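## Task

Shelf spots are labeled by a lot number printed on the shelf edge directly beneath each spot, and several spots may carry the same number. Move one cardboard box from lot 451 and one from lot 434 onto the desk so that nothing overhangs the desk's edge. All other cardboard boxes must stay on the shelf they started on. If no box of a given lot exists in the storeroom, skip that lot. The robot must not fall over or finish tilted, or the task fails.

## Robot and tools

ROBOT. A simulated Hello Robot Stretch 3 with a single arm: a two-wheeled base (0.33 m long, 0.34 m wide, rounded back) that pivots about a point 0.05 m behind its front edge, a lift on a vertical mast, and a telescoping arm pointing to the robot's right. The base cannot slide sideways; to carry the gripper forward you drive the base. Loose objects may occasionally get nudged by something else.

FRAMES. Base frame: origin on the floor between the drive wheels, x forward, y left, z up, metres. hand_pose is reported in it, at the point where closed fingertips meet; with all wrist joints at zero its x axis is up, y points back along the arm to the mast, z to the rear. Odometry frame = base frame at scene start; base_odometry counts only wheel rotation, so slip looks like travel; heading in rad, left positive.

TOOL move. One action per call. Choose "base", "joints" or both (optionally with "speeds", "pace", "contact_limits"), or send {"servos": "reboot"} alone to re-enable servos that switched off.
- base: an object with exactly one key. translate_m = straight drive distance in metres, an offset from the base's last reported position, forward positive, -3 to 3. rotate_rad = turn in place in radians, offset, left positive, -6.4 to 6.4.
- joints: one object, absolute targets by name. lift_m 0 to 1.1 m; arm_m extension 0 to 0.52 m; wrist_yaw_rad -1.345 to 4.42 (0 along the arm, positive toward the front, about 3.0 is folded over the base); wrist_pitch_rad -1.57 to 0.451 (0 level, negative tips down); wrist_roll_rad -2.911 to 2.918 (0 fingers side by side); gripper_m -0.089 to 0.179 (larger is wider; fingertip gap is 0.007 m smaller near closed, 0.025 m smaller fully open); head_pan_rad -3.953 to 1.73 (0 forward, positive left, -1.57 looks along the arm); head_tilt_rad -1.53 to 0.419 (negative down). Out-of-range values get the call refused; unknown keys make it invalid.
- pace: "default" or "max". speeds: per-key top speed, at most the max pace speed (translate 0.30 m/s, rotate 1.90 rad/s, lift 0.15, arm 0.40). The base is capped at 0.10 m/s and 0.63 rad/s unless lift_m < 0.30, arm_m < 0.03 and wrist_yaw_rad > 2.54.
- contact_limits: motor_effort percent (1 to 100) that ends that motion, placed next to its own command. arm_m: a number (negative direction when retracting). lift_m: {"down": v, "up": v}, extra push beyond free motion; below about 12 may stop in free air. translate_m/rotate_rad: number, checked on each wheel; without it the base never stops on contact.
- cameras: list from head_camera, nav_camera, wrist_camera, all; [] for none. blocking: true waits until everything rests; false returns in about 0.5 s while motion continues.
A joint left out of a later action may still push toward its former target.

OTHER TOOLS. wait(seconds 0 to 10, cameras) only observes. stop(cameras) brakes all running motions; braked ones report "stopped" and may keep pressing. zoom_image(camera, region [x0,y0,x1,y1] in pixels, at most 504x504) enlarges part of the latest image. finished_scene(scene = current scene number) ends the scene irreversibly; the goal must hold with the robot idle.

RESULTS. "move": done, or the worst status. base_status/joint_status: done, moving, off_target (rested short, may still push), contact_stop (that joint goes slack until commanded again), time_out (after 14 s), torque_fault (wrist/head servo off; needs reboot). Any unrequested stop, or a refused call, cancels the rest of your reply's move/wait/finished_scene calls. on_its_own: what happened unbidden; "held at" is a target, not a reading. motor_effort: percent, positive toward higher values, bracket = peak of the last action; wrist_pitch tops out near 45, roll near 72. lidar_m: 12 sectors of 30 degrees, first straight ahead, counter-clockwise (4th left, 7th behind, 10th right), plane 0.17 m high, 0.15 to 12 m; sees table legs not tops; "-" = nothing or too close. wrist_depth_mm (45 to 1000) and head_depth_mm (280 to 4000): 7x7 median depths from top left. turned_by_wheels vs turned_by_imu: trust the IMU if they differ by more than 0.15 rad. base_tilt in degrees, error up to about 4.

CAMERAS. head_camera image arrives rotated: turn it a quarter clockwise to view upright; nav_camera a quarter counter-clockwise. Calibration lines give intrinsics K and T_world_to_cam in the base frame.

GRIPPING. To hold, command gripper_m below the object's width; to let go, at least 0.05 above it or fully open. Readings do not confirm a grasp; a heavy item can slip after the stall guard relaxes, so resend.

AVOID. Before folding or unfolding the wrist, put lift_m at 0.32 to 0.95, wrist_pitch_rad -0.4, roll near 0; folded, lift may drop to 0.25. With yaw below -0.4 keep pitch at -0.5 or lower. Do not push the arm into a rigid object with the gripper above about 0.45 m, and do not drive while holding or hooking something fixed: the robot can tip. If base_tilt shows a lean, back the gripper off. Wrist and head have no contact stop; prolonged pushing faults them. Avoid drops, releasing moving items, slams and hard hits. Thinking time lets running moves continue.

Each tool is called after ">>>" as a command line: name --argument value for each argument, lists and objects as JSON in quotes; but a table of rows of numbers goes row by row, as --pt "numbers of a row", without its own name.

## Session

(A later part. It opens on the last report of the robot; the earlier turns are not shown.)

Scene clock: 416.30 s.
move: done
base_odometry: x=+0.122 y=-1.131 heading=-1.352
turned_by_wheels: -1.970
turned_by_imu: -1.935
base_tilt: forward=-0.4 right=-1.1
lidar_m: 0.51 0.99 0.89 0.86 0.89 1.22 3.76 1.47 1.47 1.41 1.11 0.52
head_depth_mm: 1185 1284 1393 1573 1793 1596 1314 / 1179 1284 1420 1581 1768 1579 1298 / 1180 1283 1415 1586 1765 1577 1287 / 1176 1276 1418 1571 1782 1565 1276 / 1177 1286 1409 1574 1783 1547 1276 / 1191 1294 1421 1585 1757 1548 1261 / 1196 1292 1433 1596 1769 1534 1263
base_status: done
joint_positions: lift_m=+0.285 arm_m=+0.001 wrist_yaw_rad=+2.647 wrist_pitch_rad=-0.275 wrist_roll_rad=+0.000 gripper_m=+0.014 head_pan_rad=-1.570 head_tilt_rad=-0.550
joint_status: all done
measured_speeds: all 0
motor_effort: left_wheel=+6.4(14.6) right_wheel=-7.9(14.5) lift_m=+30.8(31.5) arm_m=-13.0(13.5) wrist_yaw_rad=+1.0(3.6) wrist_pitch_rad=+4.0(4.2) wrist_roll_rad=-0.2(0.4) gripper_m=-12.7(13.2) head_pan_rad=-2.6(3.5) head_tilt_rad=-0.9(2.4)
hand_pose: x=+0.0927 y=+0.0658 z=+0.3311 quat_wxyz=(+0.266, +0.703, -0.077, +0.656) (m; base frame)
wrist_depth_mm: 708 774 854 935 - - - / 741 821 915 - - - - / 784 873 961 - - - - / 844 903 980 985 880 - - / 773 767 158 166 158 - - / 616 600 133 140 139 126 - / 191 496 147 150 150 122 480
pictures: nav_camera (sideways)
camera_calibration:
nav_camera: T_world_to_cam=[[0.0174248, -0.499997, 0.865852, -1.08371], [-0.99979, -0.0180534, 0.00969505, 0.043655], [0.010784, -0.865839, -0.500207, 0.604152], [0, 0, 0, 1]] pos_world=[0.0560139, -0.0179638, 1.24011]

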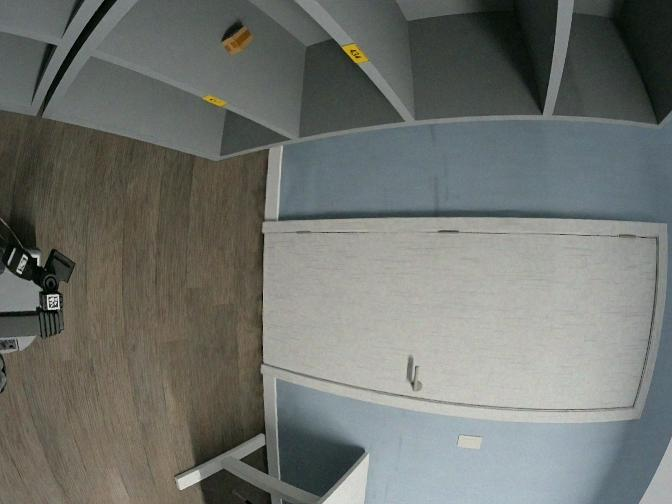

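>>> move --base '{"translate_m": -1.32}' --pace "max" --cameras '["head_camera", "nav_camera"]'

Scene clock: 428.57 s.
move: done
base_odometry: x=-0.165 y=+0.157 heading=-1.352
turned_by_wheels: +0.000
turned_by_imu: -0.002
base_tilt: forward=-0.3 right=-1.2
lidar_m: 1.82 1.22 0.89 0.86 0.89 1.21 2.47 1.42 0.82 1.00 1.49 2.01
head_depth_mm: 1204 1317 1430 1261 907 1549 1302 / 1196 1308 1446 1251 898 1539 1299 / 1195 1308 1434 1237 893 1556 1261 / 1193 1309 1437 1226 884 1552 1281 / 1195 1308 1430 1201 915 1514 1281 / 1192 1305 1433 1202 906 1510 1234 / 1197 1301 1433 1546 897 1534 1262
base_status: done
joint_positions: lift_m=+0.285 arm_m=+0.001 wrist_yaw_rad=+2.648 wrist_pitch_rad=-0.275 wrist_roll_rad=+0.000 gripper_m=+0.014 head_pan_rad=-1.570 head_tilt_rad=-0.550
joint_status: not commanded
measured_speeds: all 0
motor_effort: left_wheel=-1.5(10.4) right_wheel=-8.7(18.7) lift_m=+30.9(32.0) arm_m=-4.3(9.9) wrist_yaw_rad=+0.4(3.4) wrist_pitch_rad=+4.1(4.2) wrist_roll_rad=+0.1(0.4) gripper_m=-12.3(13.5) head_pan_rad=-2.3(3.3) head_tilt_rad=-0.9(1.8)
hand_pose: x=+0.0926 y=+0.0658 z=+0.3311 quat_wxyz=(+0.265, +0.703, -0.077, +0.656) (m; base frame)
wrist_depth_mm: 707 775 848 972 - - - / 733 802 913 - - - - / 781 869 960 - - - - / 826 882 955 991 961 972 946 / 770 771 158 166 158 745 743 / 632 591 133 141 139 564 608 / 191 486 147 151 150 122 510
pictures: head_camera (sideways), nav_camera (sideways)
camera_calibration:
head_camera: T_world_to_cam=[[-0.0466483, 0.476825, -0.87776, 1.15786], [0.997502, -0.0244253, -0.0662805, 0.0798155], [-0.0530437, -0.878659, -0.474494, 0.573428], [0, 0, 0, 1]] pos_world=[0.00481291, -0.0463016, 1.29371]
nav_camera: T_world_to_cam=[[0.0174248, -0.499997, 0.865852, -1.08371], [-0.99979, -0.0180535, 0.00969505, 0.043655], [0.0107841, -0.865839, -0.500207, 0.604152], [0, 0, 0, 1]] pos_world=[0.0560139, -0.0179638, 1.24011]

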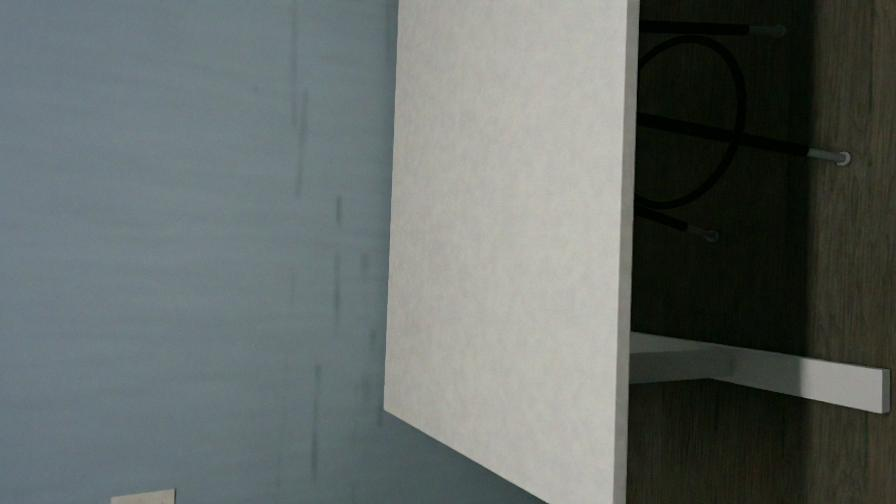

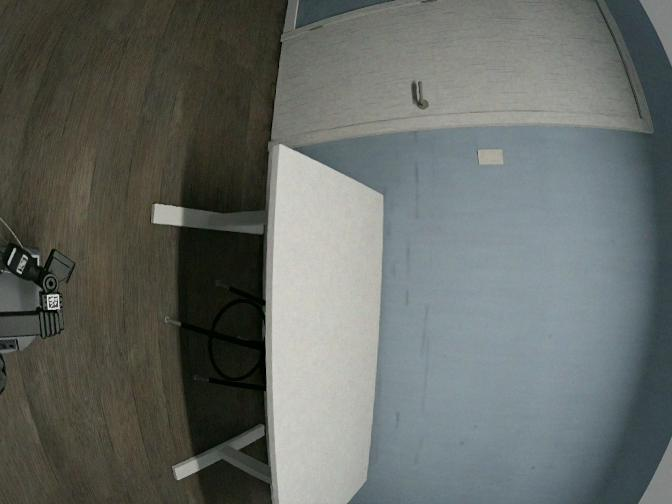

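>>> move --joints '{"lift_m": 0.82}' --pace "max" --cameras '[]'

>>> move --joints '{"wrist_yaw_rad": 0.0, "arm_m": 0.42}' --speeds '{"wrist_yaw_rad": 1.5, "arm_m": 0.25}' --cameras '[]'

>>> move --joints '{"lift_m": 0.735}' --cameras '["wrist_camera"]'

>>> move --joints '{"lift_m": 0.713}' --speeds '{"lift_m": 0.03}' --cameras '["wrist_camera"]'

Scene clock: 455.00 s.
move: done
base_odometry: x=-0.165 y=+0.157 heading=-1.352
turned_by_wheels: +0.000
turned_by_imu: +0.000
base_tilt: forward=-0.3 right=-1.2
lidar_m: 1.82 1.22 0.89 0.86 0.89 1.22 2.47 1.42 0.82 1.00 1.49 2.01
head_depth_mm: 1206 1306 1442 1266 905 1532 1304 / 1191 1303 1434 1247 896 1529 1299 / 1206 1308 1438 1243 893 1570 1279 / 1197 1305 1439 1226 884 1563 1282 / 1192 1297 1433 1209 911 1512 1284 / 1192 1304 1431 1198 907 1499 1245 / 1193 1299 1429 1548 901 1530 1271
base_status: not commanded
joint_positions: lift_m=+0.820 arm_m=+0.001 wrist_yaw_rad=+2.648 wrist_pitch_rad=-0.275 wrist_roll_rad=+0.000 gripper_m=+0.014 head_pan_rad=-1.570 head_tilt_rad=-0.550
joint_status: all done
measured_speeds: all 0
motor_effort: left_wheel=-1.0(1.9) right_wheel=-8.9(9.7) lift_m=+29.3(34.9) arm_m=+2.1(2.8) wrist_yaw_rad=+1.8(3.1) wrist_pitch_rad=+4.1(4.3) wrist_roll_rad=-0.3(0.4) gripper_m=-13.1(13.3) head_pan_rad=-2.1(3.3) head_tilt_rad=-0.7(1.5)
hand_pose: x=+0.0926 y=+0.0658 z=+0.8660 quat_wxyz=(+0.266, +0.703, -0.077, +0.656) (m; base frame)
wrist_depth_mm: 703 777 847 953 - - - / 742 798 890 - - - - / 794 875 956 - - - - / 824 916 - - - - - / 871 967 158 166 161 - - / 921 946 132 141 140 - - / 199 - 147 150 153 122 -
pictures: none
No camera images: "cameras" was empty.

Scene clock: 458.73 s.
move: done
base_odometry: x=-0.165 y=+0.157 heading=-1.352
turned_by_wheels: +0.000
turned_by_imu: +0.000
base_tilt: forward=-0.4 right=-1.2
lidar_m: 1.82 1.22 0.89 0.86 0.89 1.21 2.47 1.42 0.82 1.00 1.49 2.01
head_depth_mm: 1204 1311 1450 1262 904 335 - / 1198 1315 1445 1250 404 345 1266 / 1188 1302 1442 593 824 1555 1260 / 1192 1305 1440 680 821 1558 1283 / 1193 1303 1440 1210 911 1505 1288 / 1188 1301 1438 1193 902 1494 1244 / 1203 1305 1426 1548 897 1536 1266
base_status: not commanded
joint_positions: lift_m=+0.820 arm_m=+0.420 wrist_yaw_rad=+0.003 wrist_pitch_rad=-0.275 wrist_roll_rad=+0.000 gripper_m=+0.014 head_pan_rad=-1.570 head_tilt_rad=-0.550
joint_status: all done
measured_speeds: all 0
motor_effort: left_wheel=-1.5(1.7) right_wheel=-8.9(10.0) lift_m=+25.3(28.7) arm_m=+12.7(14.9) wrist_yaw_rad=-2.7(7.5) wrist_pitch_rad=+4.2(4.3) wrist_roll_rad=+0.1(0.3) gripper_m=-12.6(13.3) head_pan_rad=-2.5(3.2) head_tilt_rad=+0.1(1.1)
hand_pose: x=-0.0208 y=-0.8051 z=+0.8660 quat_wxyz=(+0.701, +0.098, -0.700, -0.096) (m; base frame)
wrist_depth_mm: - - - - - - - / - - - - - - - / - - - - - - - / - - - - - - - / - - 156 167 157 - - / - 124 133 141 139 122 - / - 110 147 150 150 119 282
pictures: none
No camera images: "cameras" was empty.

Scene clock: 460.33 s.
move: done
base_odometry: x=-0.165 y=+0.157 heading=-1.352
turned_by_wheels: +0.000
turned_by_imu: +0.000
base_tilt: forward=-0.3 right=-1.3
lidar_m: 1.82 1.22 0.89 0.86 0.89 1.21 2.48 1.42 0.82 1.00 1.49 2.01
head_depth_mm: 1205 1309 1450 1259 905 1544 1271 / 1195 1303 1437 1249 860 416 354 / 1198 1312 1430 1239 610 1516 1261 / 1192 1307 1437 1224 646 1554 1280 / 1197 1305 1432 1205 909 1513 1273 / 1199 1310 1426 1200 904 1506 1234 / 1192 1299 1436 1542 902 1532 1270
base_status: not commanded
joint_positions: lift_m=+0.735 arm_m=+0.420 wrist_yaw_rad=+0.003 wrist_pitch_rad=-0.275 wrist_roll_rad=+0.000 gripper_m=+0.014 head_pan_rad=-1.570 head_tilt_rad=-0.550
joint_status: all done
measured_speeds: all 0
motor_effort: left_wheel=-1.3(1.5) right_wheel=-8.7(9.6) lift_m=+24.8(27.3) arm_m=+8.9(12.6) wrist_yaw_rad=-2.1(4.6) wrist_pitch_rad=+4.3(4.3) wrist_roll_rad=-0.1(0.3) gripper_m=-12.4(13.2) head_pan_rad=-2.5(3.1) head_tilt_rad=+0.0(0.9)
hand_pose: x=-0.0208 y=-0.8051 z=+0.7810 quat_wxyz=(+0.701, +0.098, -0.700, -0.096) (m; base frame)
wrist_depth_mm: - - - - - - - / - - - - - - - / - - - - - - - / - - - - - - - / 272 271 156 167 157 263 264 / 231 222 132 141 139 211 225 / 195 182 150 150 153 122 191
pictures: wrist_camera
camera_calibration:
wrist_camera: T_world_to_cam=[[-0.998869, -0.04304, -0.0201857, -0.032996], [-0.00182145, 0.458956, -0.888457, 1.09584], [0.0475035, -0.887416, -0.458516, -0.189171], [0, 0, 0, 1]] pos_world=[-0.0219764, -0.672236, 0.886203]

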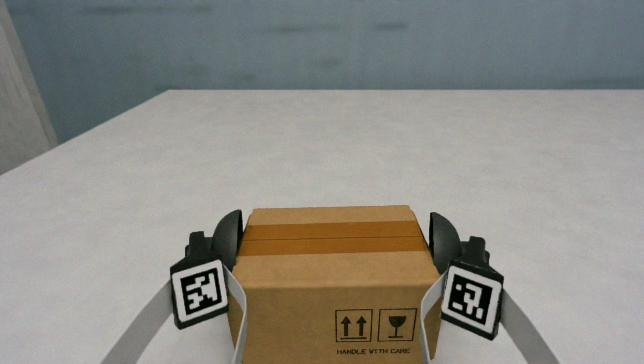

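Scene clock: 461.50 s.
move: done
base_odometry: x=-0.165 y=+0.157 heading=-1.352
turned_by_wheels: +0.000
turned_by_imu: +0.000
base_tilt: forward=-0.3 right=-1.3
lidar_m: 1.82 1.22 0.89 0.86 0.89 1.22 2.47 1.42 0.82 1.01 1.49 2.00
head_depth_mm: 1195 1307 1441 1261 904 1551 1304 / 1198 1300 1434 1251 898 457 373 / 1197 1307 1434 1239 623 1478 1266 / 1197 1302 1436 1221 653 1563 1286 / 1199 1304 1434 1209 914 1503 1283 / 1201 1309 1424 1195 909 1499 1239 / 1196 1305 1431 1546 902 1534 1274
base_status: not commanded
joint_positions: lift_m=+0.713 arm_m=+0.420 wrist_yaw_rad=+0.003 wrist_pitch_rad=-0.252 wrist_roll_rad=+0.003 gripper_m=+0.014 head_pan_rad=-1.570 head_tilt_rad=-0.550
joint_status: all done
measured_speeds: all 0
motor_effort: left_wheel=-1.2(1.5) right_wheel=-8.5(9.7) lift_m=+21.8(26.3) arm_m=+7.1(9.4) wrist_yaw_rad=-2.9(4.6) wrist_pitch_rad=-0.1(4.2) wrist_roll_rad=-0.8(1.1) gripper_m=-13.0(13.2) head_pan_rad=-2.3(3.1) head_tilt_rad=+0.0(1.0)
hand_pose: x=-0.0208 y=-0.8071 z=+0.7645 quat_wxyz=(+0.701, +0.090, -0.702, -0.088) (m; base frame)
wrist_depth_mm: - - - - - - - / - - - - - - - / - - - - - - - / - - - - - - - / 261 260 156 167 158 255 252 / 211 201 132 141 139 190 204 / 181 123 150 149 153 121 172
pictures: wrist_camera
camera_calibration:
wrist_camera: T_world_to_cam=[[-0.998845, -0.0428705, -0.0217126, -0.032104], [0.000719061, 0.438441, -0.89876, 1.07353], [0.04805, -0.897737, -0.437904, -0.22263], [0, 0, 0, 1]] pos_world=[-0.0221415, -0.671921, 0.866662]

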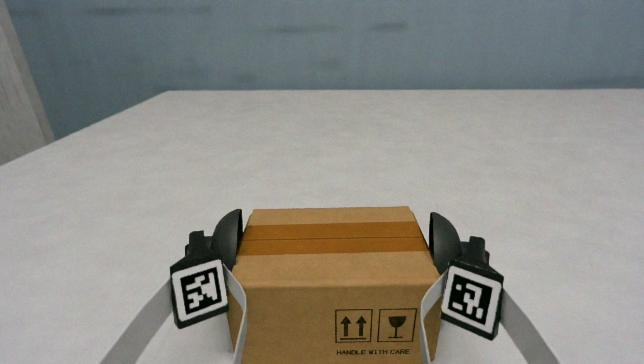

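>>> move --joints '{"gripper_m": 0.16}' --cameras '[]'

>>> move --joints '{"arm_m": 0.0}' --pace "max" --cameras '["wrist_camera"]'

>>> move --joints '{"wrist_yaw_rad": 3.0, "wrist_pitch_rad": -0.4, "lift_m": 0.29, "head_pan_rad": 0.0, "head_tilt_rad": -0.35}' --base '{"translate_m": -1.88}' --pace "max" --cameras '[]'

>>> move --base '{"rotate_rad": 1.655}' --pace "max" --cameras '["nav_camera"]'

Scene clock: 497.63 s.
move: done
base_odometry: x=-0.165 y=+0.157 heading=-1.352
turned_by_wheels: +0.000
turned_by_imu: +0.000
base_tilt: forward=-0.4 right=-1.2
lidar_m: 1.82 1.22 0.89 0.86 0.89 1.21 2.47 1.42 0.82 1.01 1.49 2.01
head_depth_mm: 1209 1313 1432 1270 903 1558 1300 / 1196 1311 1431 1246 895 458 373 / 1196 1308 1440 1237 620 1484 1256 / 1195 1308 1439 1225 656 1565 1289 / 1194 1306 1443 1215 881 1501 1278 / 1197 1300 1430 1205 906 1486 1242 / 1201 1303 1436 1542 898 1528 1268
base_status: not commanded
joint_positions: lift_m=+0.713 arm_m=+0.420 wrist_yaw_rad=+0.003 wrist_pitch_rad=-0.263 wrist_roll_rad=+0.003 gripper_m=+0.160 head_pan_rad=-1.570 head_tilt_rad=-0.550
joint_status: all done
measured_speeds: all 0
motor_effort: left_wheel=-1.1(1.7) right_wheel=-8.8(9.6) lift_m=+25.3(25.9) arm_m=-3.1(3.9) wrist_yaw_rad=-3.9(4.7) wrist_pitch_rad=+2.0(2.1) wrist_roll_rad=-1.0(1.1) gripper_m=+0.6(84.6) head_pan_rad=-2.4(2.7) head_tilt_rad=+0.7(1.0)
hand_pose: x=-0.0209 y=-0.8061 z=+0.7617 quat_wxyz=(+0.700, +0.094, -0.701, -0.092) (m; base frame)
wrist_depth_mm: - - - - - - - / - - - - - - - / - - - - - - - / - - - - - - - / 252 239 230 162 177 236 244 / 213 129 142 140 141 186 185 / 116 161 161 150 153 163 109
pictures: none
No camera images: "cameras" was empty.

Scene clock: 499.97 s.
move: done
base_odometry: x=-0.165 y=+0.157 heading=-1.352
turned_by_wheels: +0.000
turned_by_imu: +0.000
base_tilt: forward=-0.2 right=-1.1
lidar_m: 1.82 1.22 0.89 0.86 0.89 1.21 2.47 1.41 0.82 1.01 1.49 2.01
head_depth_mm: 1203 1306 1440 1263 903 1546 1297 / 1204 1310 1435 1251 897 1543 1293 / 1200 1309 1437 1247 889 1557 1234 / 1189 1299 1443 1214 885 1547 1291 / 1191 1301 1434 1211 913 1502 1247 / 1199 1301 1431 1195 907 1491 1242 / 1190 1297 1432 1539 898 1530 1264
base_status: not commanded
joint_positions: lift_m=+0.713 arm_m=+0.001 wrist_yaw_rad=+0.003 wrist_pitch_rad=-0.265 wrist_roll_rad=+0.003 gripper_m=+0.160 head_pan_rad=-1.570 head_tilt_rad=-0.550
joint_status: all done
measured_speeds: all 0
motor_effort: left_wheel=-0.9(1.7) right_wheel=-8.7(9.8) lift_m=+27.5(27.7) arm_m=-12.2(14.9) wrist_yaw_rad=-3.5(4.6) wrist_pitch_rad=+2.4(2.5) wrist_roll_rad=-0.9(1.2) gripper_m=+0.8(1.2) head_pan_rad=-1.9(3.0) head_tilt_rad=+0.6(1.1)
hand_pose: x=-0.0209 y=-0.3865 z=+0.7613 quat_wxyz=(+0.700, +0.095, -0.701, -0.093) (m; base frame)
wrist_depth_mm: - - - - - - - / - - - 532 - - - / - - - - - - - / - - - - 931 691 - / - - - - - 702 - / - 128 - - - 136 - / 1000 - - - - 986 109
pictures: wrist_camera
camera_calibration:
wrist_camera: T_world_to_cam=[[-0.998861, -0.0422132, -0.022243, -0.0135759], [0.000844717, 0.450448, -0.892802, 0.886317], [0.0477074, -0.891804, -0.449899, 0.164976], [0, 0, 0, 1]] pos_world=[-0.0221797, -0.252686, 0.865227]

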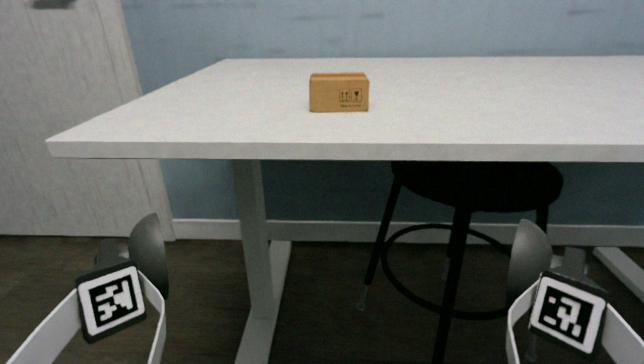

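Scene clock: 509.53 s.
move: done
base_odometry: x=-0.573 y=+1.992 heading=-1.352
turned_by_wheels: +0.000
turned_by_imu: -0.002
base_tilt: forward=-0.3 right=-1.2
lidar_m: 3.35 1.21 0.95 2.32 0.86 0.63 0.60 0.63 0.85 1.44 1.28 1.63
head_depth_mm: 3683 3946 3968 3423 2788 1958 1514 / 3677 3802 - 3953 2741 1947 1504 / 3720 3811 - 3940 2726 1926 1501 / 3675 3745 3982 3887 2746 1922 1493 / 3661 3892 - 3963 2669 1935 1490 / 3627 3482 3869 3732 2658 1909 1478 / 3393 2587 2613 2732 2482 1880 1464
base_status: done
joint_positions: lift_m=+0.290 arm_m=+0.001 wrist_yaw_rad=+2.997 wrist_pitch_rad=-0.414 wrist_roll_rad=+0.003 gripper_m=+0.160 head_pan_rad=+0.000 head_tilt_rad=-0.351
joint_status: all done
measured_speeds: all 0
motor_effort: left_wheel=-1.0(11.6) right_wheel=-3.8(17.9) lift_m=+30.1(31.4) arm_m=-11.7(13.3) wrist_yaw_rad=+1.4(6.5) wrist_pitch_rad=+2.0(4.3) wrist_roll_rad=-0.9(1.3) gripper_m=+0.3(1.1) head_pan_rad=-2.5(4.6) head_tilt_rad=-2.1(7.6)
hand_pose: x=+0.0111 y=+0.0771 z=+0.3036 quat_wxyz=(+0.195, +0.701, +0.095, +0.679) (m; base frame)
wrist_depth_mm: - 139 - - - 909 935 / - 149 - - - 998 - / 881 163 918 983 963 926 944 / 783 184 715 746 754 737 729 / 640 156 219 630 612 612 602 / 557 126 243 529 525 136 485 / 274 273 274 285 457 432 110
pictures: none
No camera images: "cameras" was empty.

Scene clock: 511.67 s.
move: done
base_odometry: x=-0.573 y=+1.992 heading=+0.303
turned_by_wheels: +1.655
turned_by_imu: +1.621
base_tilt: forward=-0.3 right=-1.2
lidar_m: 1.91 0.81 0.62 0.60 0.63 0.91 1.44 1.28 1.63 2.73 1.14 0.95
head_depth_mm: 2004 2114 2212 2308 1307 1273 1233 / 1997 2112 2234 2369 2466 1938 1508 / 2012 2130 2251 2381 2527 1920 1507 / 2007 2149 2271 2398 2566 1911 1485 / 2037 2131 2271 2387 2539 1885 1472 / 2006 2129 2197 2312 2346 1902 1487 / 1484 1518 1558 1596 1648 1673 1469
base_status: done
joint_positions: lift_m=+0.290 arm_m=+0.001 wrist_yaw_rad=+2.997 wrist_pitch_rad=-0.414 wrist_roll_rad=+0.003 gripper_m=+0.160 head_pan_rad=+0.000 head_tilt_rad=-0.351
joint_status: not commanded
measured_speeds: all 0
motor_effort: left_wheel=-5.9(14.5) right_wheel=+6.7(14.5) lift_m=+29.6(30.3) arm_m=-12.2(13.6) wrist_yaw_rad=+1.2(2.8) wrist_pitch_rad=+2.1(2.2) wrist_roll_rad=-1.0(1.2) gripper_m=+0.2(1.2) head_pan_rad=-2.7(3.7) head_tilt_rad=-0.6(3.1)
hand_pose: x=+0.0111 y=+0.0771 z=+0.3036 quat_wxyz=(+0.195, +0.701, +0.095, +0.679) (m; base frame)
wrist_depth_mm: - 139 - - - - - / - 149 - - - - - / - 162 195 748 754 740 760 / 740 183 697 759 743 738 725 / 639 156 217 624 616 613 607 / 559 126 243 524 525 136 489 / 275 274 272 284 455 432 110
pictures: nav_camera (sideways)
camera_calibration:
nav_camera: T_world_to_cam=[[0.318846, 0.0170196, 0.947654, -1.19228], [0.0149596, -0.999805, 0.012923, 0.0332596], [0.947689, 0.0100561, -0.319038, 0.362681], [0, 0, 0, 1]] pos_world=[0.0359461, 0.0498981, 1.24515]

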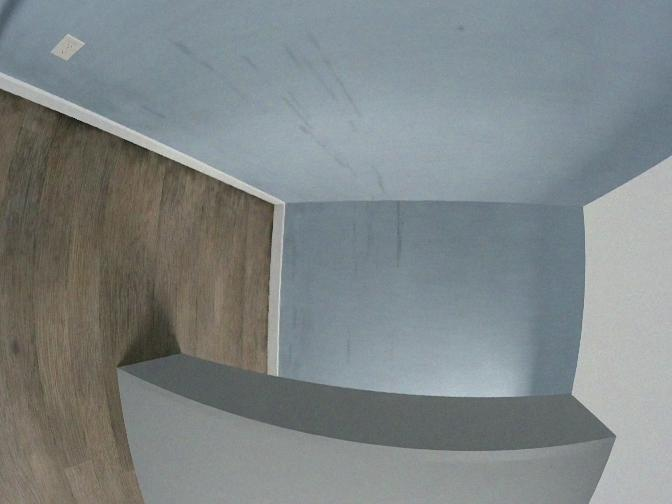

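>>> move --base '{"translate_m": 1.58}' --joints '{"head_pan_rad": -0.8, "head_tilt_rad": -0.5}' --pace "max" --cameras '[]'

>>> move --base '{"rotate_rad": -1.60}' --pace "max" --cameras '["nav_camera", "head_camera"]'

Scene clock: 555.43 s.
move: done
base_odometry: x=+0.935 y=+2.463 heading=+0.303
turned_by_wheels: +0.000
turned_by_imu: +0.001
base_tilt: forward=-0.3 right=-1.3
lidar_m: 0.75 0.68 0.52 0.51 0.54 0.77 2.59 0.69 0.58 1.42 1.00 0.76
head_depth_mm: 1151 1299 1486 1743 2010 1667 1340 / 1019 1140 1270 1455 1719 1654 1349 / 915 1004 1116 1261 1445 1564 1337 / 832 905 992 1107 1242 1412 1326 / 760 823 897 979 1082 1221 1285 / 702 752 812 883 969 1072 1185 / 652 695 745 809 874 958 1062
base_status: done
joint_positions: lift_m=+0.290 arm_m=+0.001 wrist_yaw_rad=+2.997 wrist_pitch_rad=-0.414 wrist_roll_rad=+0.003 gripper_m=+0.160 head_pan_rad=-0.800 head_tilt_rad=-0.500
joint_status: all done
measured_speeds: all 0
motor_effort: left_wheel=+2.0(10.4) right_wheel=+1.1(17.2) lift_m=+27.8(29.3) arm_m=-0.1(9.1) wrist_yaw_rad=+1.0(3.3) wrist_pitch_rad=+2.1(2.3) wrist_roll_rad=-0.8(1.3) gripper_m=+0.5(1.2) head_pan_rad=+3.8(4.7) head_tilt_rad=-3.8(8.7)
hand_pose: x=+0.0111 y=+0.0771 z=+0.3036 quat_wxyz=(+0.195, +0.701, +0.095, +0.679) (m; base frame)
wrist_depth_mm: 486 139 494 - - - - / - 149 - - - - - / - 162 172 - - - - / 655 184 640 670 677 676 684 / 641 156 217 626 618 615 613 / 561 126 242 524 522 136 493 / 274 271 272 286 458 434 110
pictures: none
No camera images: "cameras" was empty.

Scene clock: 557.57 s.
move: done
base_odometry: x=+0.935 y=+2.463 heading=-1.297
turned_by_wheels: -1.600
turned_by_imu: -1.568
base_tilt: forward=-0.3 right=-1.2
lidar_m: 1.42 1.01 0.77 0.75 0.69 0.52 0.51 0.54 0.76 2.45 0.69 0.58
head_depth_mm: 2896 3028 3145 3108 2169 1652 1344 / 689 3145 2888 3144 2142 1650 1338 / 619 677 755 852 974 1175 1266 / 560 611 670 744 837 952 1105 / 513 554 602 659 731 819 931 / 472 506 547 595 653 727 835 / 444 484 544 669 1132 1005 1241
base_status: done
joint_positions: lift_m=+0.290 arm_m=+0.001 wrist_yaw_rad=+2.997 wrist_pitch_rad=-0.414 wrist_roll_rad=+0.003 gripper_m=+0.160 head_pan_rad=-0.800 head_tilt_rad=-0.500
joint_status: not commanded
measured_speeds: all 0
motor_effort: left_wheel=+4.8(15.0) right_wheel=-8.9(14.0) lift_m=+26.5(27.6) arm_m=-8.2(8.2) wrist_yaw_rad=+2.1(3.0) wrist_pitch_rad=+2.0(2.2) wrist_roll_rad=-0.9(1.3) gripper_m=+0.7(1.0) head_pan_rad=+2.6(3.9) head_tilt_rad=-3.8(5.2)
hand_pose: x=+0.0111 y=+0.0770 z=+0.3036 quat_wxyz=(+0.195, +0.701, +0.095, +0.679) (m; base frame)
wrist_depth_mm: - 139 731 747 760 771 783 / - 149 799 819 840 843 852 / 749 163 862 884 871 895 899 / 700 184 707 761 751 734 748 / 643 156 217 619 622 616 607 / 557 126 244 524 519 136 485 / 275 274 272 283 457 431 110
pictures: head_camera (sideways), nav_camera (sideways)
camera_calibration:
head_camera: T_world_to_cam=[[-0.334475, 0.277861, -0.900511, 1.1893], [0.735282, 0.674643, -0.0649376, 0.0796711], [0.589479, -0.68385, -0.429958, 0.511556], [0, 0, 0, 1]] pos_world=[0.0376583, -0.0343815, 1.2961]
nav_camera: T_world_to_cam=[[0.330028, -0.315248, 0.889775, -1.11682], [-0.705413, -0.708718, 0.0105474, 0.0407489], [0.627275, -0.63114, -0.456277, 0.54323], [0, 0, 0, 1]] pos_world=[0.0565713, 0.0196605, 1.24115]

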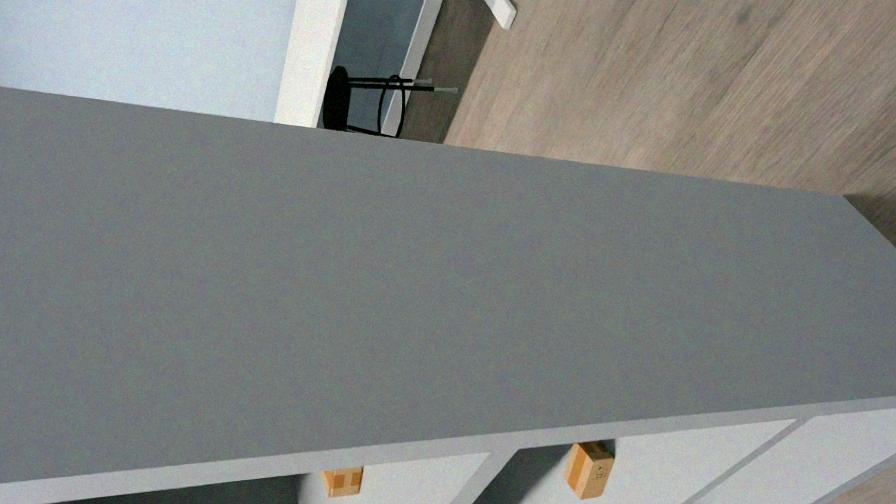

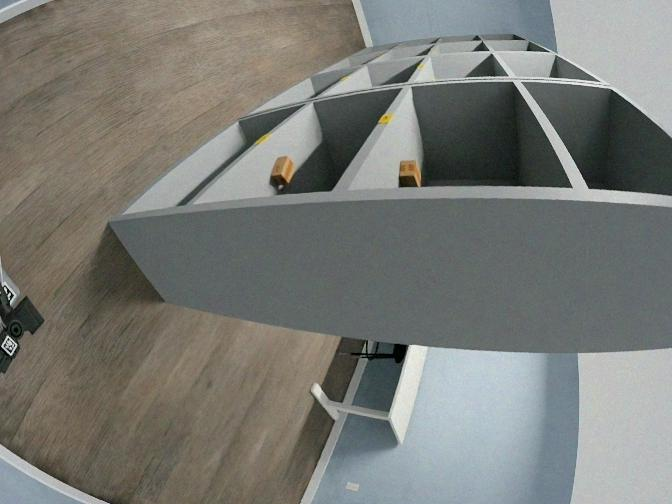

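>>> zoom_image --camera "nav_camera" --region '[360, 100, 410, 140]'

>>> zoom_image --camera "nav_camera" --region '[240, 120, 290, 160]'

>>> zoom_image --camera "nav_camera" --region '[325, 50, 435, 100]'

Scaled by 10.080 from the camera's 672x504 image, which has a finer 792x594 frame.

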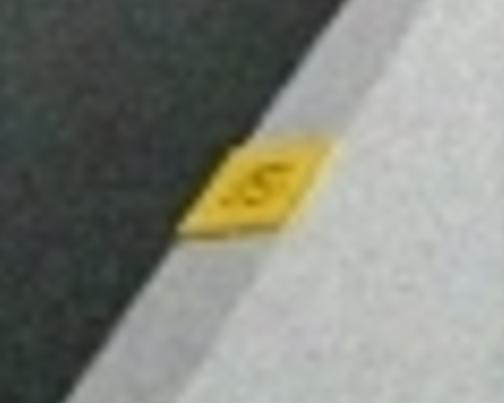

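Scaled by 10.080 from the camera's 672x504 image, which has a finer 792x594 frame.

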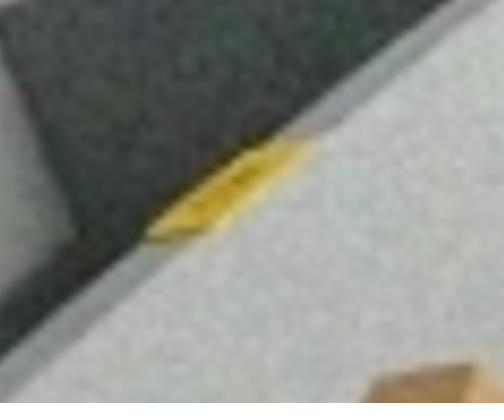

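Scaled by 4.582 from the camera's 672x504 image, which has a finer 792x594 frame.

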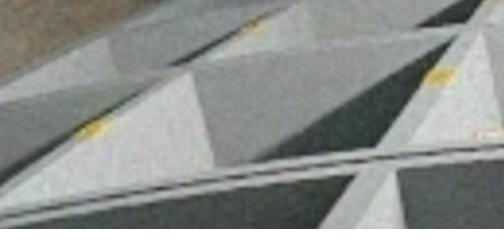

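>>> move --base '{"translate_m": 1.0}' --joints '{"head_pan_rad": -1.1, "head_tilt_rad": -0.6}' --pace "max" --cameras '["nav_camera", "head_camera"]'

Scene clock: 583.47 s.
move: done
base_odometry: x=+1.205 y=+1.501 heading=-1.297
turned_by_wheels: +0.000
turned_by_imu: +0.001
base_tilt: forward=-0.3 right=-1.3
lidar_m: 2.28 0.94 0.72 0.70 0.74 1.05 1.50 0.54 0.66 0.77 0.53 0.50
head_depth_mm: 615 660 722 605 449 380 744 / 645 699 753 599 445 816 738 / 677 736 789 594 441 852 733 / 634 707 774 588 453 878 728 / 542 594 656 582 485 854 741 / 471 510 554 563 651 766 779 / 418 446 482 518 587 694 944
base_status: done
joint_positions: lift_m=+0.290 arm_m=+0.001 wrist_yaw_rad=+2.997 wrist_pitch_rad=-0.414 wrist_roll_rad=+0.003 gripper_m=+0.160 head_pan_rad=-1.102 head_tilt_rad=-0.602
joint_status: all done
measured_speeds: all 0
motor_effort: left_wheel=+1.0(13.9) right_wheel=+5.7(13.3) lift_m=+25.6(26.4) arm_m=-11.5(13.3) wrist_yaw_rad=+1.8(3.3) wrist_pitch_rad=+2.1(2.2) wrist_roll_rad=-1.1(1.3) gripper_m=+0.2(1.3) head_pan_rad=+3.1(4.3) head_tilt_rad=+2.9(7.3)
hand_pose: x=+0.0111 y=+0.0771 z=+0.3036 quat_wxyz=(+0.195, +0.701, +0.095, +0.679) (m; base frame)
wrist_depth_mm: 665 139 698 703 720 721 730 / 737 149 752 769 772 799 813 / 798 163 804 839 847 844 857 / 783 184 699 755 755 745 739 / 639 155 217 630 617 608 609 / 552 126 244 530 528 137 487 / 276 275 272 283 457 430 110
pictures: head_camera (sideways), nav_camera (sideways)
camera_calibration:
head_camera: T_world_to_cam=[[-0.276957, 0.444735, -0.851766, 1.12537], [0.899794, 0.431063, -0.0675011, 0.0819962], [0.337145, -0.785109, -0.519555, 0.629678], [0, 0, 0, 1]] pos_world=[0.0256065, -0.041471, 1.29124]
nav_camera: T_world_to_cam=[[0.261027, -0.478014, 0.83867, -1.04975], [-0.884038, -0.467333, 0.00878276, 0.0441372], [0.38774, -0.743709, -0.544569, 0.659571], [0, 0, 0, 1]] pos_world=[0.0572888, 0.00936203, 1.23919]

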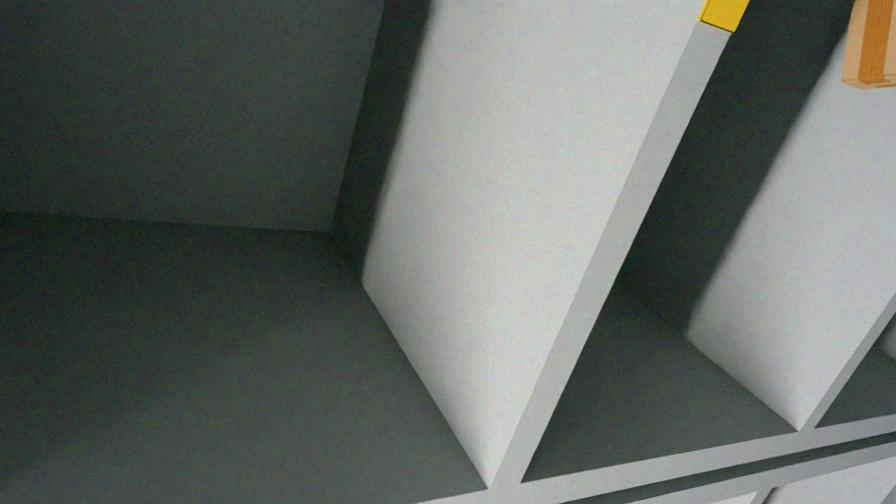

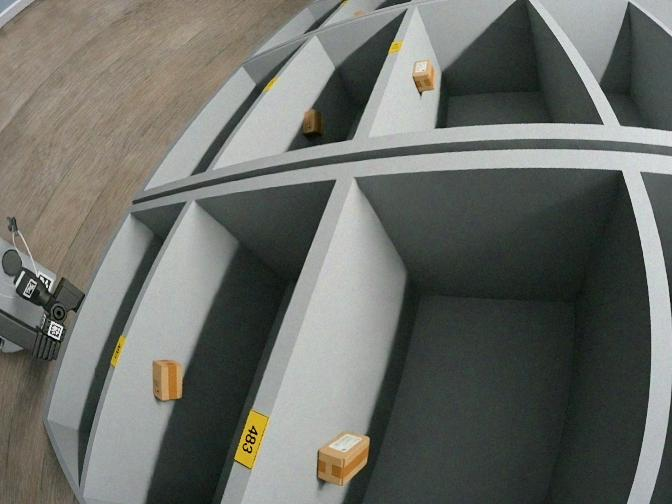

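>>> zoom_image --camera "nav_camera" --region '[380, 30, 415, 65]'

>>> zoom_image --camera "nav_camera" --region '[255, 70, 290, 105]'

>>> zoom_image --camera "nav_camera" --region '[95, 325, 145, 375]'

>>> zoom_image --camera "nav_camera" --region '[330, 0, 380, 40]'

Scaled by 14.400 from the camera's 672x504 image, which has a finer 792x594 frame.

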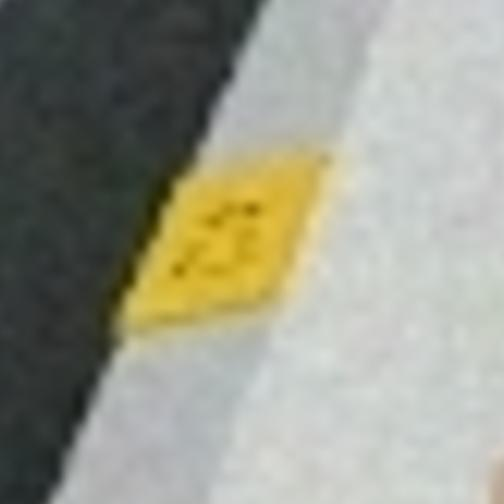

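Scaled by 14.400 from the camera's 672x504 image, which has a finer 792x594 frame.

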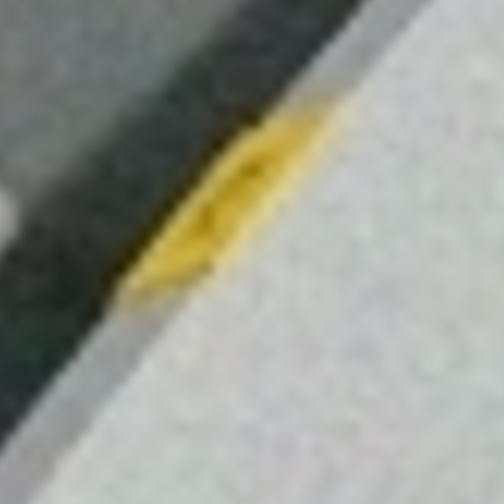

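Scaled by 10.080 from the camera's 672x504 image, which has a finer 792x594 frame.

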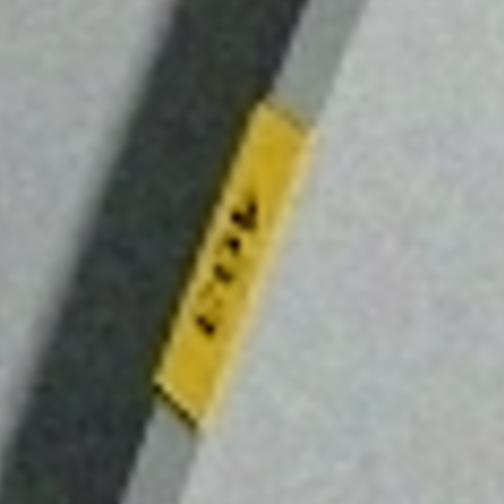

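Scaled by 10.080 from the camera's 672x504 image, which has a finer 792x594 frame.

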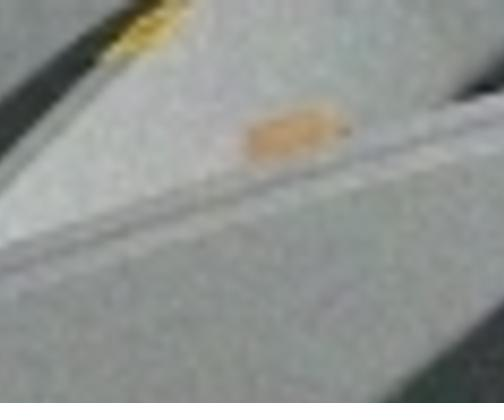

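>>> move --joints '{"head_pan_rad": -1.6, "head_tilt_rad": -0.75}' --pace "max" --cameras '["head_camera"]'

>>> move --base '{"translate_m": 0.93}' --pace "max" --cameras '["head_camera", "nav_camera"]'

Scene clock: 600.90 s.
move: done
base_odometry: x=+1.205 y=+1.501 heading=-1.297
turned_by_wheels: +0.000
turned_by_imu: +0.000
base_tilt: forward=-0.3 right=-1.2
lidar_m: 2.27 0.95 0.71 0.70 0.73 1.05 1.50 0.54 0.66 0.77 0.53 0.50
head_depth_mm: 622 701 647 481 422 808 737 / 624 702 640 477 889 802 735 / 624 701 579 474 884 783 1041 / 626 705 558 469 875 762 1034 / 628 705 617 466 872 791 1028 / 627 708 611 461 867 786 1026 / 629 709 604 458 860 783 1020
base_status: not commanded
joint_positions: lift_m=+0.290 arm_m=+0.001 wrist_yaw_rad=+2.997 wrist_pitch_rad=-0.414 wrist_roll_rad=+0.003 gripper_m=+0.160 head_pan_rad=-1.609 head_tilt_rad=-0.747
joint_status: all done
measured_speeds: all 0
motor_effort: left_wheel=+0.8(1.3) right_wheel=+6.1(6.3) lift_m=+23.8(24.9) arm_m=-9.8(10.7) wrist_yaw_rad=+1.9(2.8) wrist_pitch_rad=+2.1(2.1) wrist_roll_rad=-1.0(1.2) gripper_m=+0.3(1.0) head_pan_rad=-2.0(4.2) head_tilt_rad=-6.8(8.5)
hand_pose: x=+0.0111 y=+0.0771 z=+0.3036 quat_wxyz=(+0.195, +0.701, +0.095, +0.679) (m; base frame)
wrist_depth_mm: 672 139 697 701 711 724 724 / 726 149 744 775 789 791 799 / 784 163 810 836 849 860 845 / 784 184 701 764 750 746 737 / 632 156 217 627 612 616 604 / 558 126 244 526 524 137 488 / 274 274 273 285 456 431 110
pictures: head_camera (sideways)
camera_calibration:
head_camera: T_world_to_cam=[[-0.0220995, 0.64031, -0.767799, 1.01435], [0.996326, -0.0494576, -0.0699226, 0.084547], [-0.0827456, -0.766523, -0.636864, 0.784854], [0, 0, 0, 1]] pos_world=[0.00312349, -0.0437064, 1.28457]

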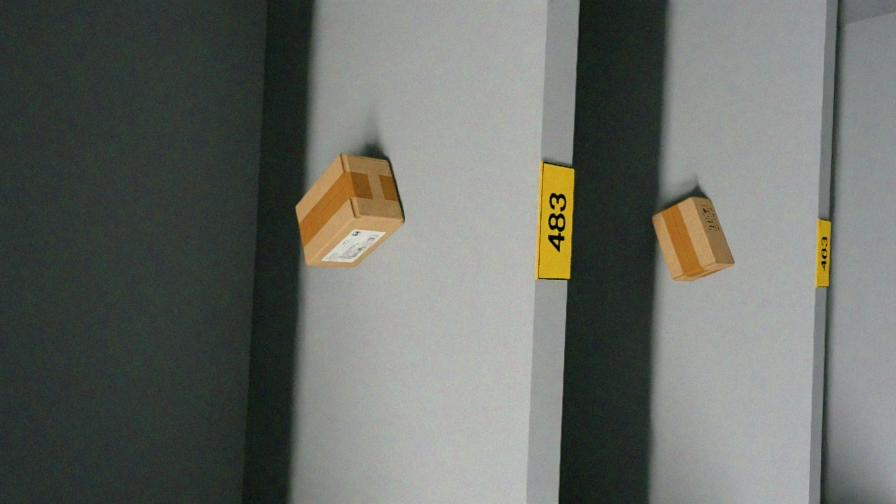

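Scene clock: 605.33 s.
move: done
base_odometry: x=+1.457 y=+0.605 heading=-1.297
turned_by_wheels: +0.000
turned_by_imu: +0.001
base_tilt: forward=-0.2 right=-1.3
lidar_m: 2.10 0.88 0.67 0.65 0.69 0.97 1.41 0.56 0.64 0.82 0.55 0.55
head_depth_mm: 665 747 641 479 942 809 1066 / 663 749 636 475 943 802 1087 / 666 752 629 471 960 796 1086 / 667 755 516 467 923 795 1073 / 670 752 612 463 943 788 1089 / 673 747 608 458 937 786 1088 / 673 746 601 457 932 776 1081
base_status: done
joint_positions: lift_m=+0.290 arm_m=+0.001 wrist_yaw_rad=+2.998 wrist_pitch_rad=-0.414 wrist_roll_rad=+0.003 gripper_m=+0.160 head_pan_rad=-1.600 head_tilt_rad=-0.750
joint_status: not commanded
measured_speeds: all 0
motor_effort: left_wheel=+1.8(15.5) right_wheel=+6.4(13.0) lift_m=+24.7(25.1) arm_m=-8.3(10.2) wrist_yaw_rad=+1.4(3.0) wrist_pitch_rad=+2.1(2.2) wrist_roll_rad=-0.8(1.3) gripper_m=+0.3(1.3) head_pan_rad=+3.3(4.1) head_tilt_rad=-6.2(7.0)
hand_pose: x=+0.0111 y=+0.0771 z=+0.3036 quat_wxyz=(+0.195, +0.701, +0.095, +0.679) (m; base frame)
wrist_depth_mm: 618 139 639 669 655 674 677 / 685 150 689 712 731 740 745 / 764 162 759 771 774 803 811 / 783 183 699 764 743 741 741 / 638 156 217 619 620 618 607 / 564 126 244 526 518 136 492 / 275 274 273 284 453 431 110
pictures: head_camera (sideways), nav_camera (sideways)
camera_calibration:
head_camera: T_world_to_cam=[[-0.0275295, 0.642819, -0.765523, 1.01141], [0.996722, -0.0406332, -0.069964, 0.0845981], [-0.0760798, -0.764939, -0.639593, 0.788363], [0, 0, 0, 1]] pos_world=[0.00350153, -0.0436685, 1.28441]
nav_camera: T_world_to_cam=[[-0.00229247, -0.66228, 0.749253, -0.931576], [-0.999928, 0.0103256, 0.00606756, 0.0483805], [-0.0117549, -0.749185, -0.662256, 0.815108], [0, 0, 0, 1]] pos_world=[0.0558229, -0.00679696, 1.2375]

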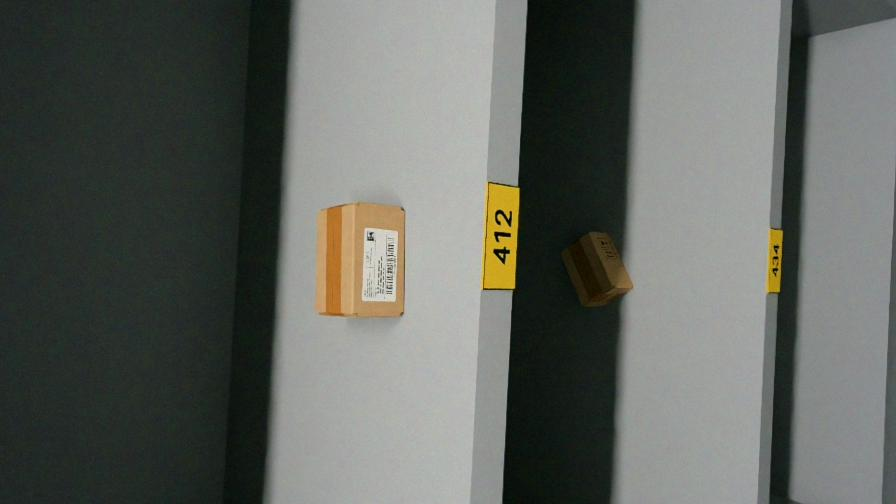

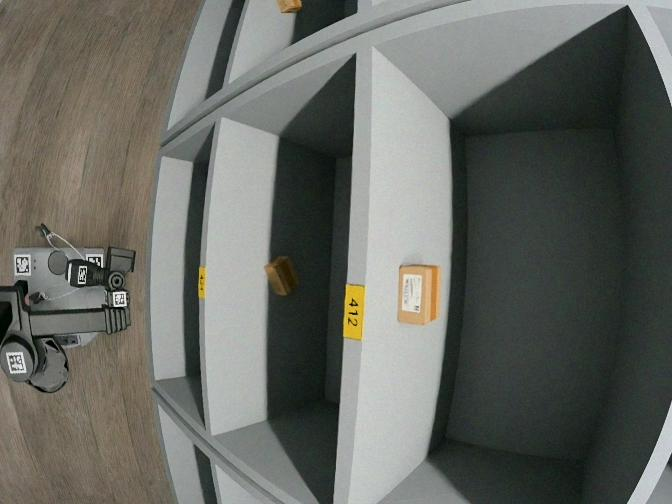

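>>> zoom_image --camera "head_camera" --region '[530, 200, 670, 340]'

>>> move --joints '{"lift_m": 0.65, "wrist_pitch_rad": -0.4}' --pace "max" --cameras '[]'

>>> move --joints '{"wrist_yaw_rad": 0.0, "wrist_pitch_rad": -0.25, "gripper_m": 0.179}' --speeds '{"wrist_yaw_rad": 1.5}' --cameras '["wrist_camera"]'

Scaled by 3.600 from the camera's 896x504 image, which has a finer 1280x720 frame.

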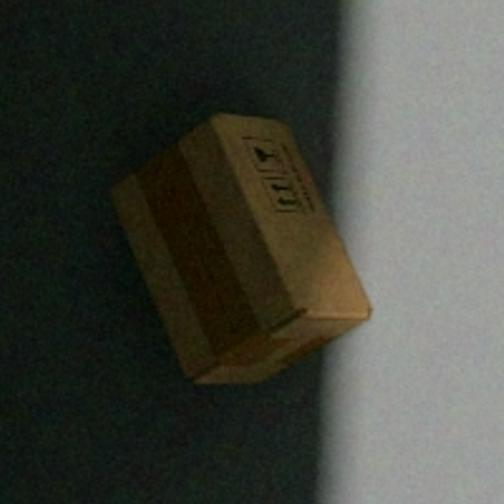

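Scene clock: 656.10 s.
move: done
base_odometry: x=+1.457 y=+0.605 heading=-1.297
turned_by_wheels: +0.000
turned_by_imu: +0.000
base_tilt: forward=-0.4 right=-1.1
lidar_m: 2.10 0.88 0.66 0.65 0.69 0.97 1.42 0.56 0.64 0.81 0.55 0.55
head_depth_mm: 665 748 642 479 944 807 1065 / 664 750 635 475 942 803 1078 / 668 749 627 470 956 796 747 / 668 753 516 467 929 789 1069 / 669 753 611 462 945 786 754 / 672 744 608 459 933 786 1087 / 673 746 600 456 933 780 1083
base_status: not commanded
joint_positions: lift_m=+0.650 arm_m=+0.001 wrist_yaw_rad=+2.998 wrist_pitch_rad=-0.414 wrist_roll_rad=+0.003 gripper_m=+0.160 head_pan_rad=-1.600 head_tilt_rad=-0.750
joint_status: all done
measured_speeds: all 0
motor_effort: left_wheel=+1.7(2.1) right_wheel=+6.7(7.2) lift_m=+27.9(34.5) arm_m=-6.3(7.7) wrist_yaw_rad=+1.9(3.1) wrist_pitch_rad=+2.1(4.3) wrist_roll_rad=-1.1(1.2) gripper_m=+0.6(1.2) head_pan_rad=+3.0(4.2) head_tilt_rad=-6.0(6.6)
hand_pose: x=+0.0110 y=+0.0770 z=+0.6635 quat_wxyz=(+0.195, +0.701, +0.095, +0.679) (m; base frame)
wrist_depth_mm: 623 139 648 660 663 675 680 / 691 149 702 712 715 723 746 / 762 163 756 781 786 817 824 / 846 183 824 873 900 889 933 / 925 156 218 989 998 963 - / 979 126 244 987 997 136 926 / 825 827 280 856 856 813 110
pictures: none
No camera images: "cameras" was empty.

Scene clock: 658.93 s.
move: done
base_odometry: x=+1.457 y=+0.605 heading=-1.297
turned_by_wheels: +0.000
turned_by_imu: +0.000
base_tilt: forward=-0.5 right=-1.2
lidar_m: 2.11 0.88 0.66 0.65 0.69 0.97 1.42 0.56 0.64 0.81 0.55 0.55
head_depth_mm: 666 745 642 479 943 806 1067 / 664 750 635 475 937 802 1077 / 667 753 627 471 956 780 743 / 669 756 516 467 922 792 446 / 670 756 612 462 945 787 1065 / 669 744 608 459 934 782 1087 / 670 747 599 455 929 783 1079
base_status: not commanded
joint_positions: lift_m=+0.650 arm_m=+0.001 wrist_yaw_rad=+0.003 wrist_pitch_rad=-0.272 wrist_roll_rad=+0.003 gripper_m=+0.179 head_pan_rad=-1.600 head_tilt_rad=-0.750
joint_status: all done
measured_speeds: all 0
motor_effort: left_wheel=+1.2(2.2) right_wheel=+5.9(7.3) lift_m=+23.5(27.6) arm_m=-5.5(7.3) wrist_yaw_rad=-2.9(9.2) wrist_pitch_rad=+3.6(6.2) wrist_roll_rad=-0.8(1.3) gripper_m=+0.7(72.0) head_pan_rad=+3.5(3.9) head_tilt_rad=-5.1(6.4)
hand_pose: x=-0.0207 y=-0.3859 z=+0.6967 quat_wxyz=(+0.700, +0.097, -0.701, -0.095) (m; base frame)
wrist_depth_mm: 496 559 549 528 514 502 495 / 495 586 583 564 549 534 522 / 498 626 630 604 588 569 553 / 500 611 603 596 599 583 563 / 464 469 468 395 460 459 454 / 119 353 377 375 373 358 121 / 119 309 317 315 315 305 108
pictures: wrist_camera
camera_calibration:
wrist_camera: T_world_to_cam=[[-0.998838, -0.0426299, -0.0224995, -0.014835], [0.000572383, 0.456242, -0.889856, 0.828584], [0.0481997, -0.888834, -0.455687, 0.141642], [0, 0, 0, 1]] pos_world=[-0.0221191, -0.252771, 0.801531]

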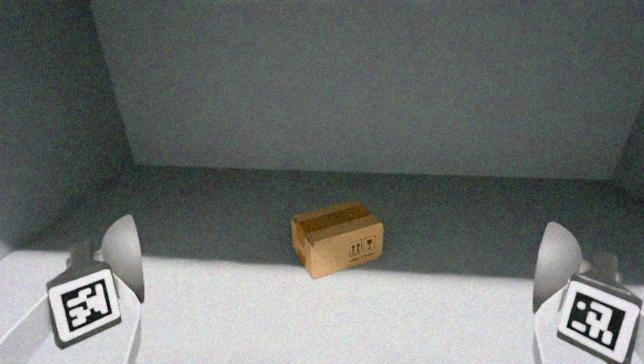

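>>> move --base '{"translate_m": -0.085}' --joints '{"wrist_yaw_rad": 0.385, "lift_m": 0.53}' --cameras '[]'

>>> move --joints '{"arm_m": 0.15}' --contact_limits '{"arm_m": 40}' --cameras '["wrist_camera"]'

Scene clock: 688.07 s.
move: done
base_odometry: x=+1.434 y=+0.687 heading=-1.297
turned_by_wheels: +0.000
turned_by_imu: +0.000
base_tilt: forward=-0.4 right=-1.4
lidar_m: 2.12 0.88 0.67 0.65 0.69 0.98 1.33 0.50 0.52 0.81 0.67 0.61
head_depth_mm: 659 743 642 479 901 808 915 / 661 743 634 474 940 803 1083 / 659 746 627 470 932 797 1088 / 663 747 621 466 955 793 1054 / 666 750 562 463 882 788 738 / 669 745 508 459 937 781 1046 / 671 741 600 455 936 780 1078
base_status: done
joint_positions: lift_m=+0.530 arm_m=+0.001 wrist_yaw_rad=+0.382 wrist_pitch_rad=-0.270 wrist_roll_rad=+0.003 gripper_m=+0.179 head_pan_rad=-1.600 head_tilt_rad=-0.750
joint_status: all done
measured_speeds: all 0
motor_effort: left_wheel=-1.7(10.0) right_wheel=-11.7(12.5) lift_m=+23.0(27.8) arm_m=-3.3(4.4) wrist_yaw_rad=+2.9(6.2) wrist_pitch_rad=+3.3(3.5) wrist_roll_rad=-0.8(1.3) gripper_m=+0.6(1.1) head_pan_rad=+3.1(4.0) head_tilt_rad=-4.6(6.0)
hand_pose: x=+0.0682 y=-0.3687 z=+0.5770 quat_wxyz=(+0.705, +0.227, -0.670, +0.039) (m; base frame)
wrist_depth_mm: 397 485 629 602 529 477 432 / 401 501 632 633 559 498 454 / 410 473 470 470 327 456 452 / 337 332 330 327 324 322 320 / 299 256 255 252 251 250 249 / 119 145 218 207 205 203 121 / 119 597 705 186 173 172 108
pictures: none
No camera images: "cameras" was empty.

Scene clock: 690.43 s.
move: done
base_odometry: x=+1.434 y=+0.687 heading=-1.297
turned_by_wheels: +0.000
turned_by_imu: +0.000
base_tilt: forward=-0.3 right=-1.2
lidar_m: 2.12 0.88 0.67 0.65 0.69 0.98 1.33 0.50 0.52 0.81 0.66 0.61
head_depth_mm: 661 743 640 479 902 806 917 / 660 745 635 475 938 800 1065 / 663 747 627 471 928 796 516 / 663 748 621 467 949 775 1030 / 665 751 563 462 881 736 1069 / 666 746 507 459 941 765 1071 / 671 740 600 454 932 781 1079
base_status: not commanded
joint_positions: lift_m=+0.530 arm_m=+0.150 wrist_yaw_rad=+0.382 wrist_pitch_rad=-0.270 wrist_roll_rad=+0.003 gripper_m=+0.179 head_pan_rad=-1.600 head_tilt_rad=-0.750
joint_status: all done
measured_speeds: all 0
motor_effort: left_wheel=-1.9(2.3) right_wheel=-11.0(12.2) lift_m=+27.9(28.1) arm_m=+12.8(15.3) wrist_yaw_rad=+1.6(3.2) wrist_pitch_rad=+3.2(3.5) wrist_roll_rad=-0.9(1.3) gripper_m=+0.6(1.1) head_pan_rad=+2.5(3.7) head_tilt_rad=-5.2(6.1)
contact_limits: arm_m 40 (drawing in: default 31, maximum 55; extending or still: default 40, maximum 69)
hand_pose: x=+0.0682 y=-0.5182 z=+0.5770 quat_wxyz=(+0.705, +0.227, -0.670, +0.039) (m; base frame)
wrist_depth_mm: 390 473 504 439 394 347 318 / 395 489 544 472 411 368 336 / 407 464 471 461 425 391 350 / 335 332 328 228 213 321 320 / 256 254 253 202 200 239 247 / 119 141 207 205 204 204 121 / 118 175 174 173 172 171 108
pictures: wrist_camera
camera_calibration:
wrist_camera: T_world_to_cam=[[-0.912211, -0.409105, -0.0224467, -0.130181], [-0.167787, 0.422984, -0.890467, 0.776973], [0.373789, -0.808528, -0.454493, -0.0160045], [0, 0, 0, 1]] pos_world=[0.0175955, -0.394845, 0.681673]

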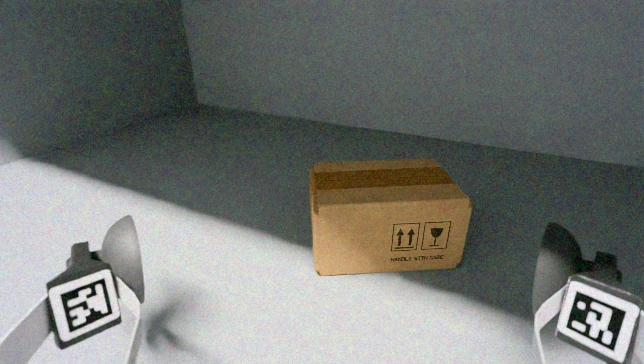

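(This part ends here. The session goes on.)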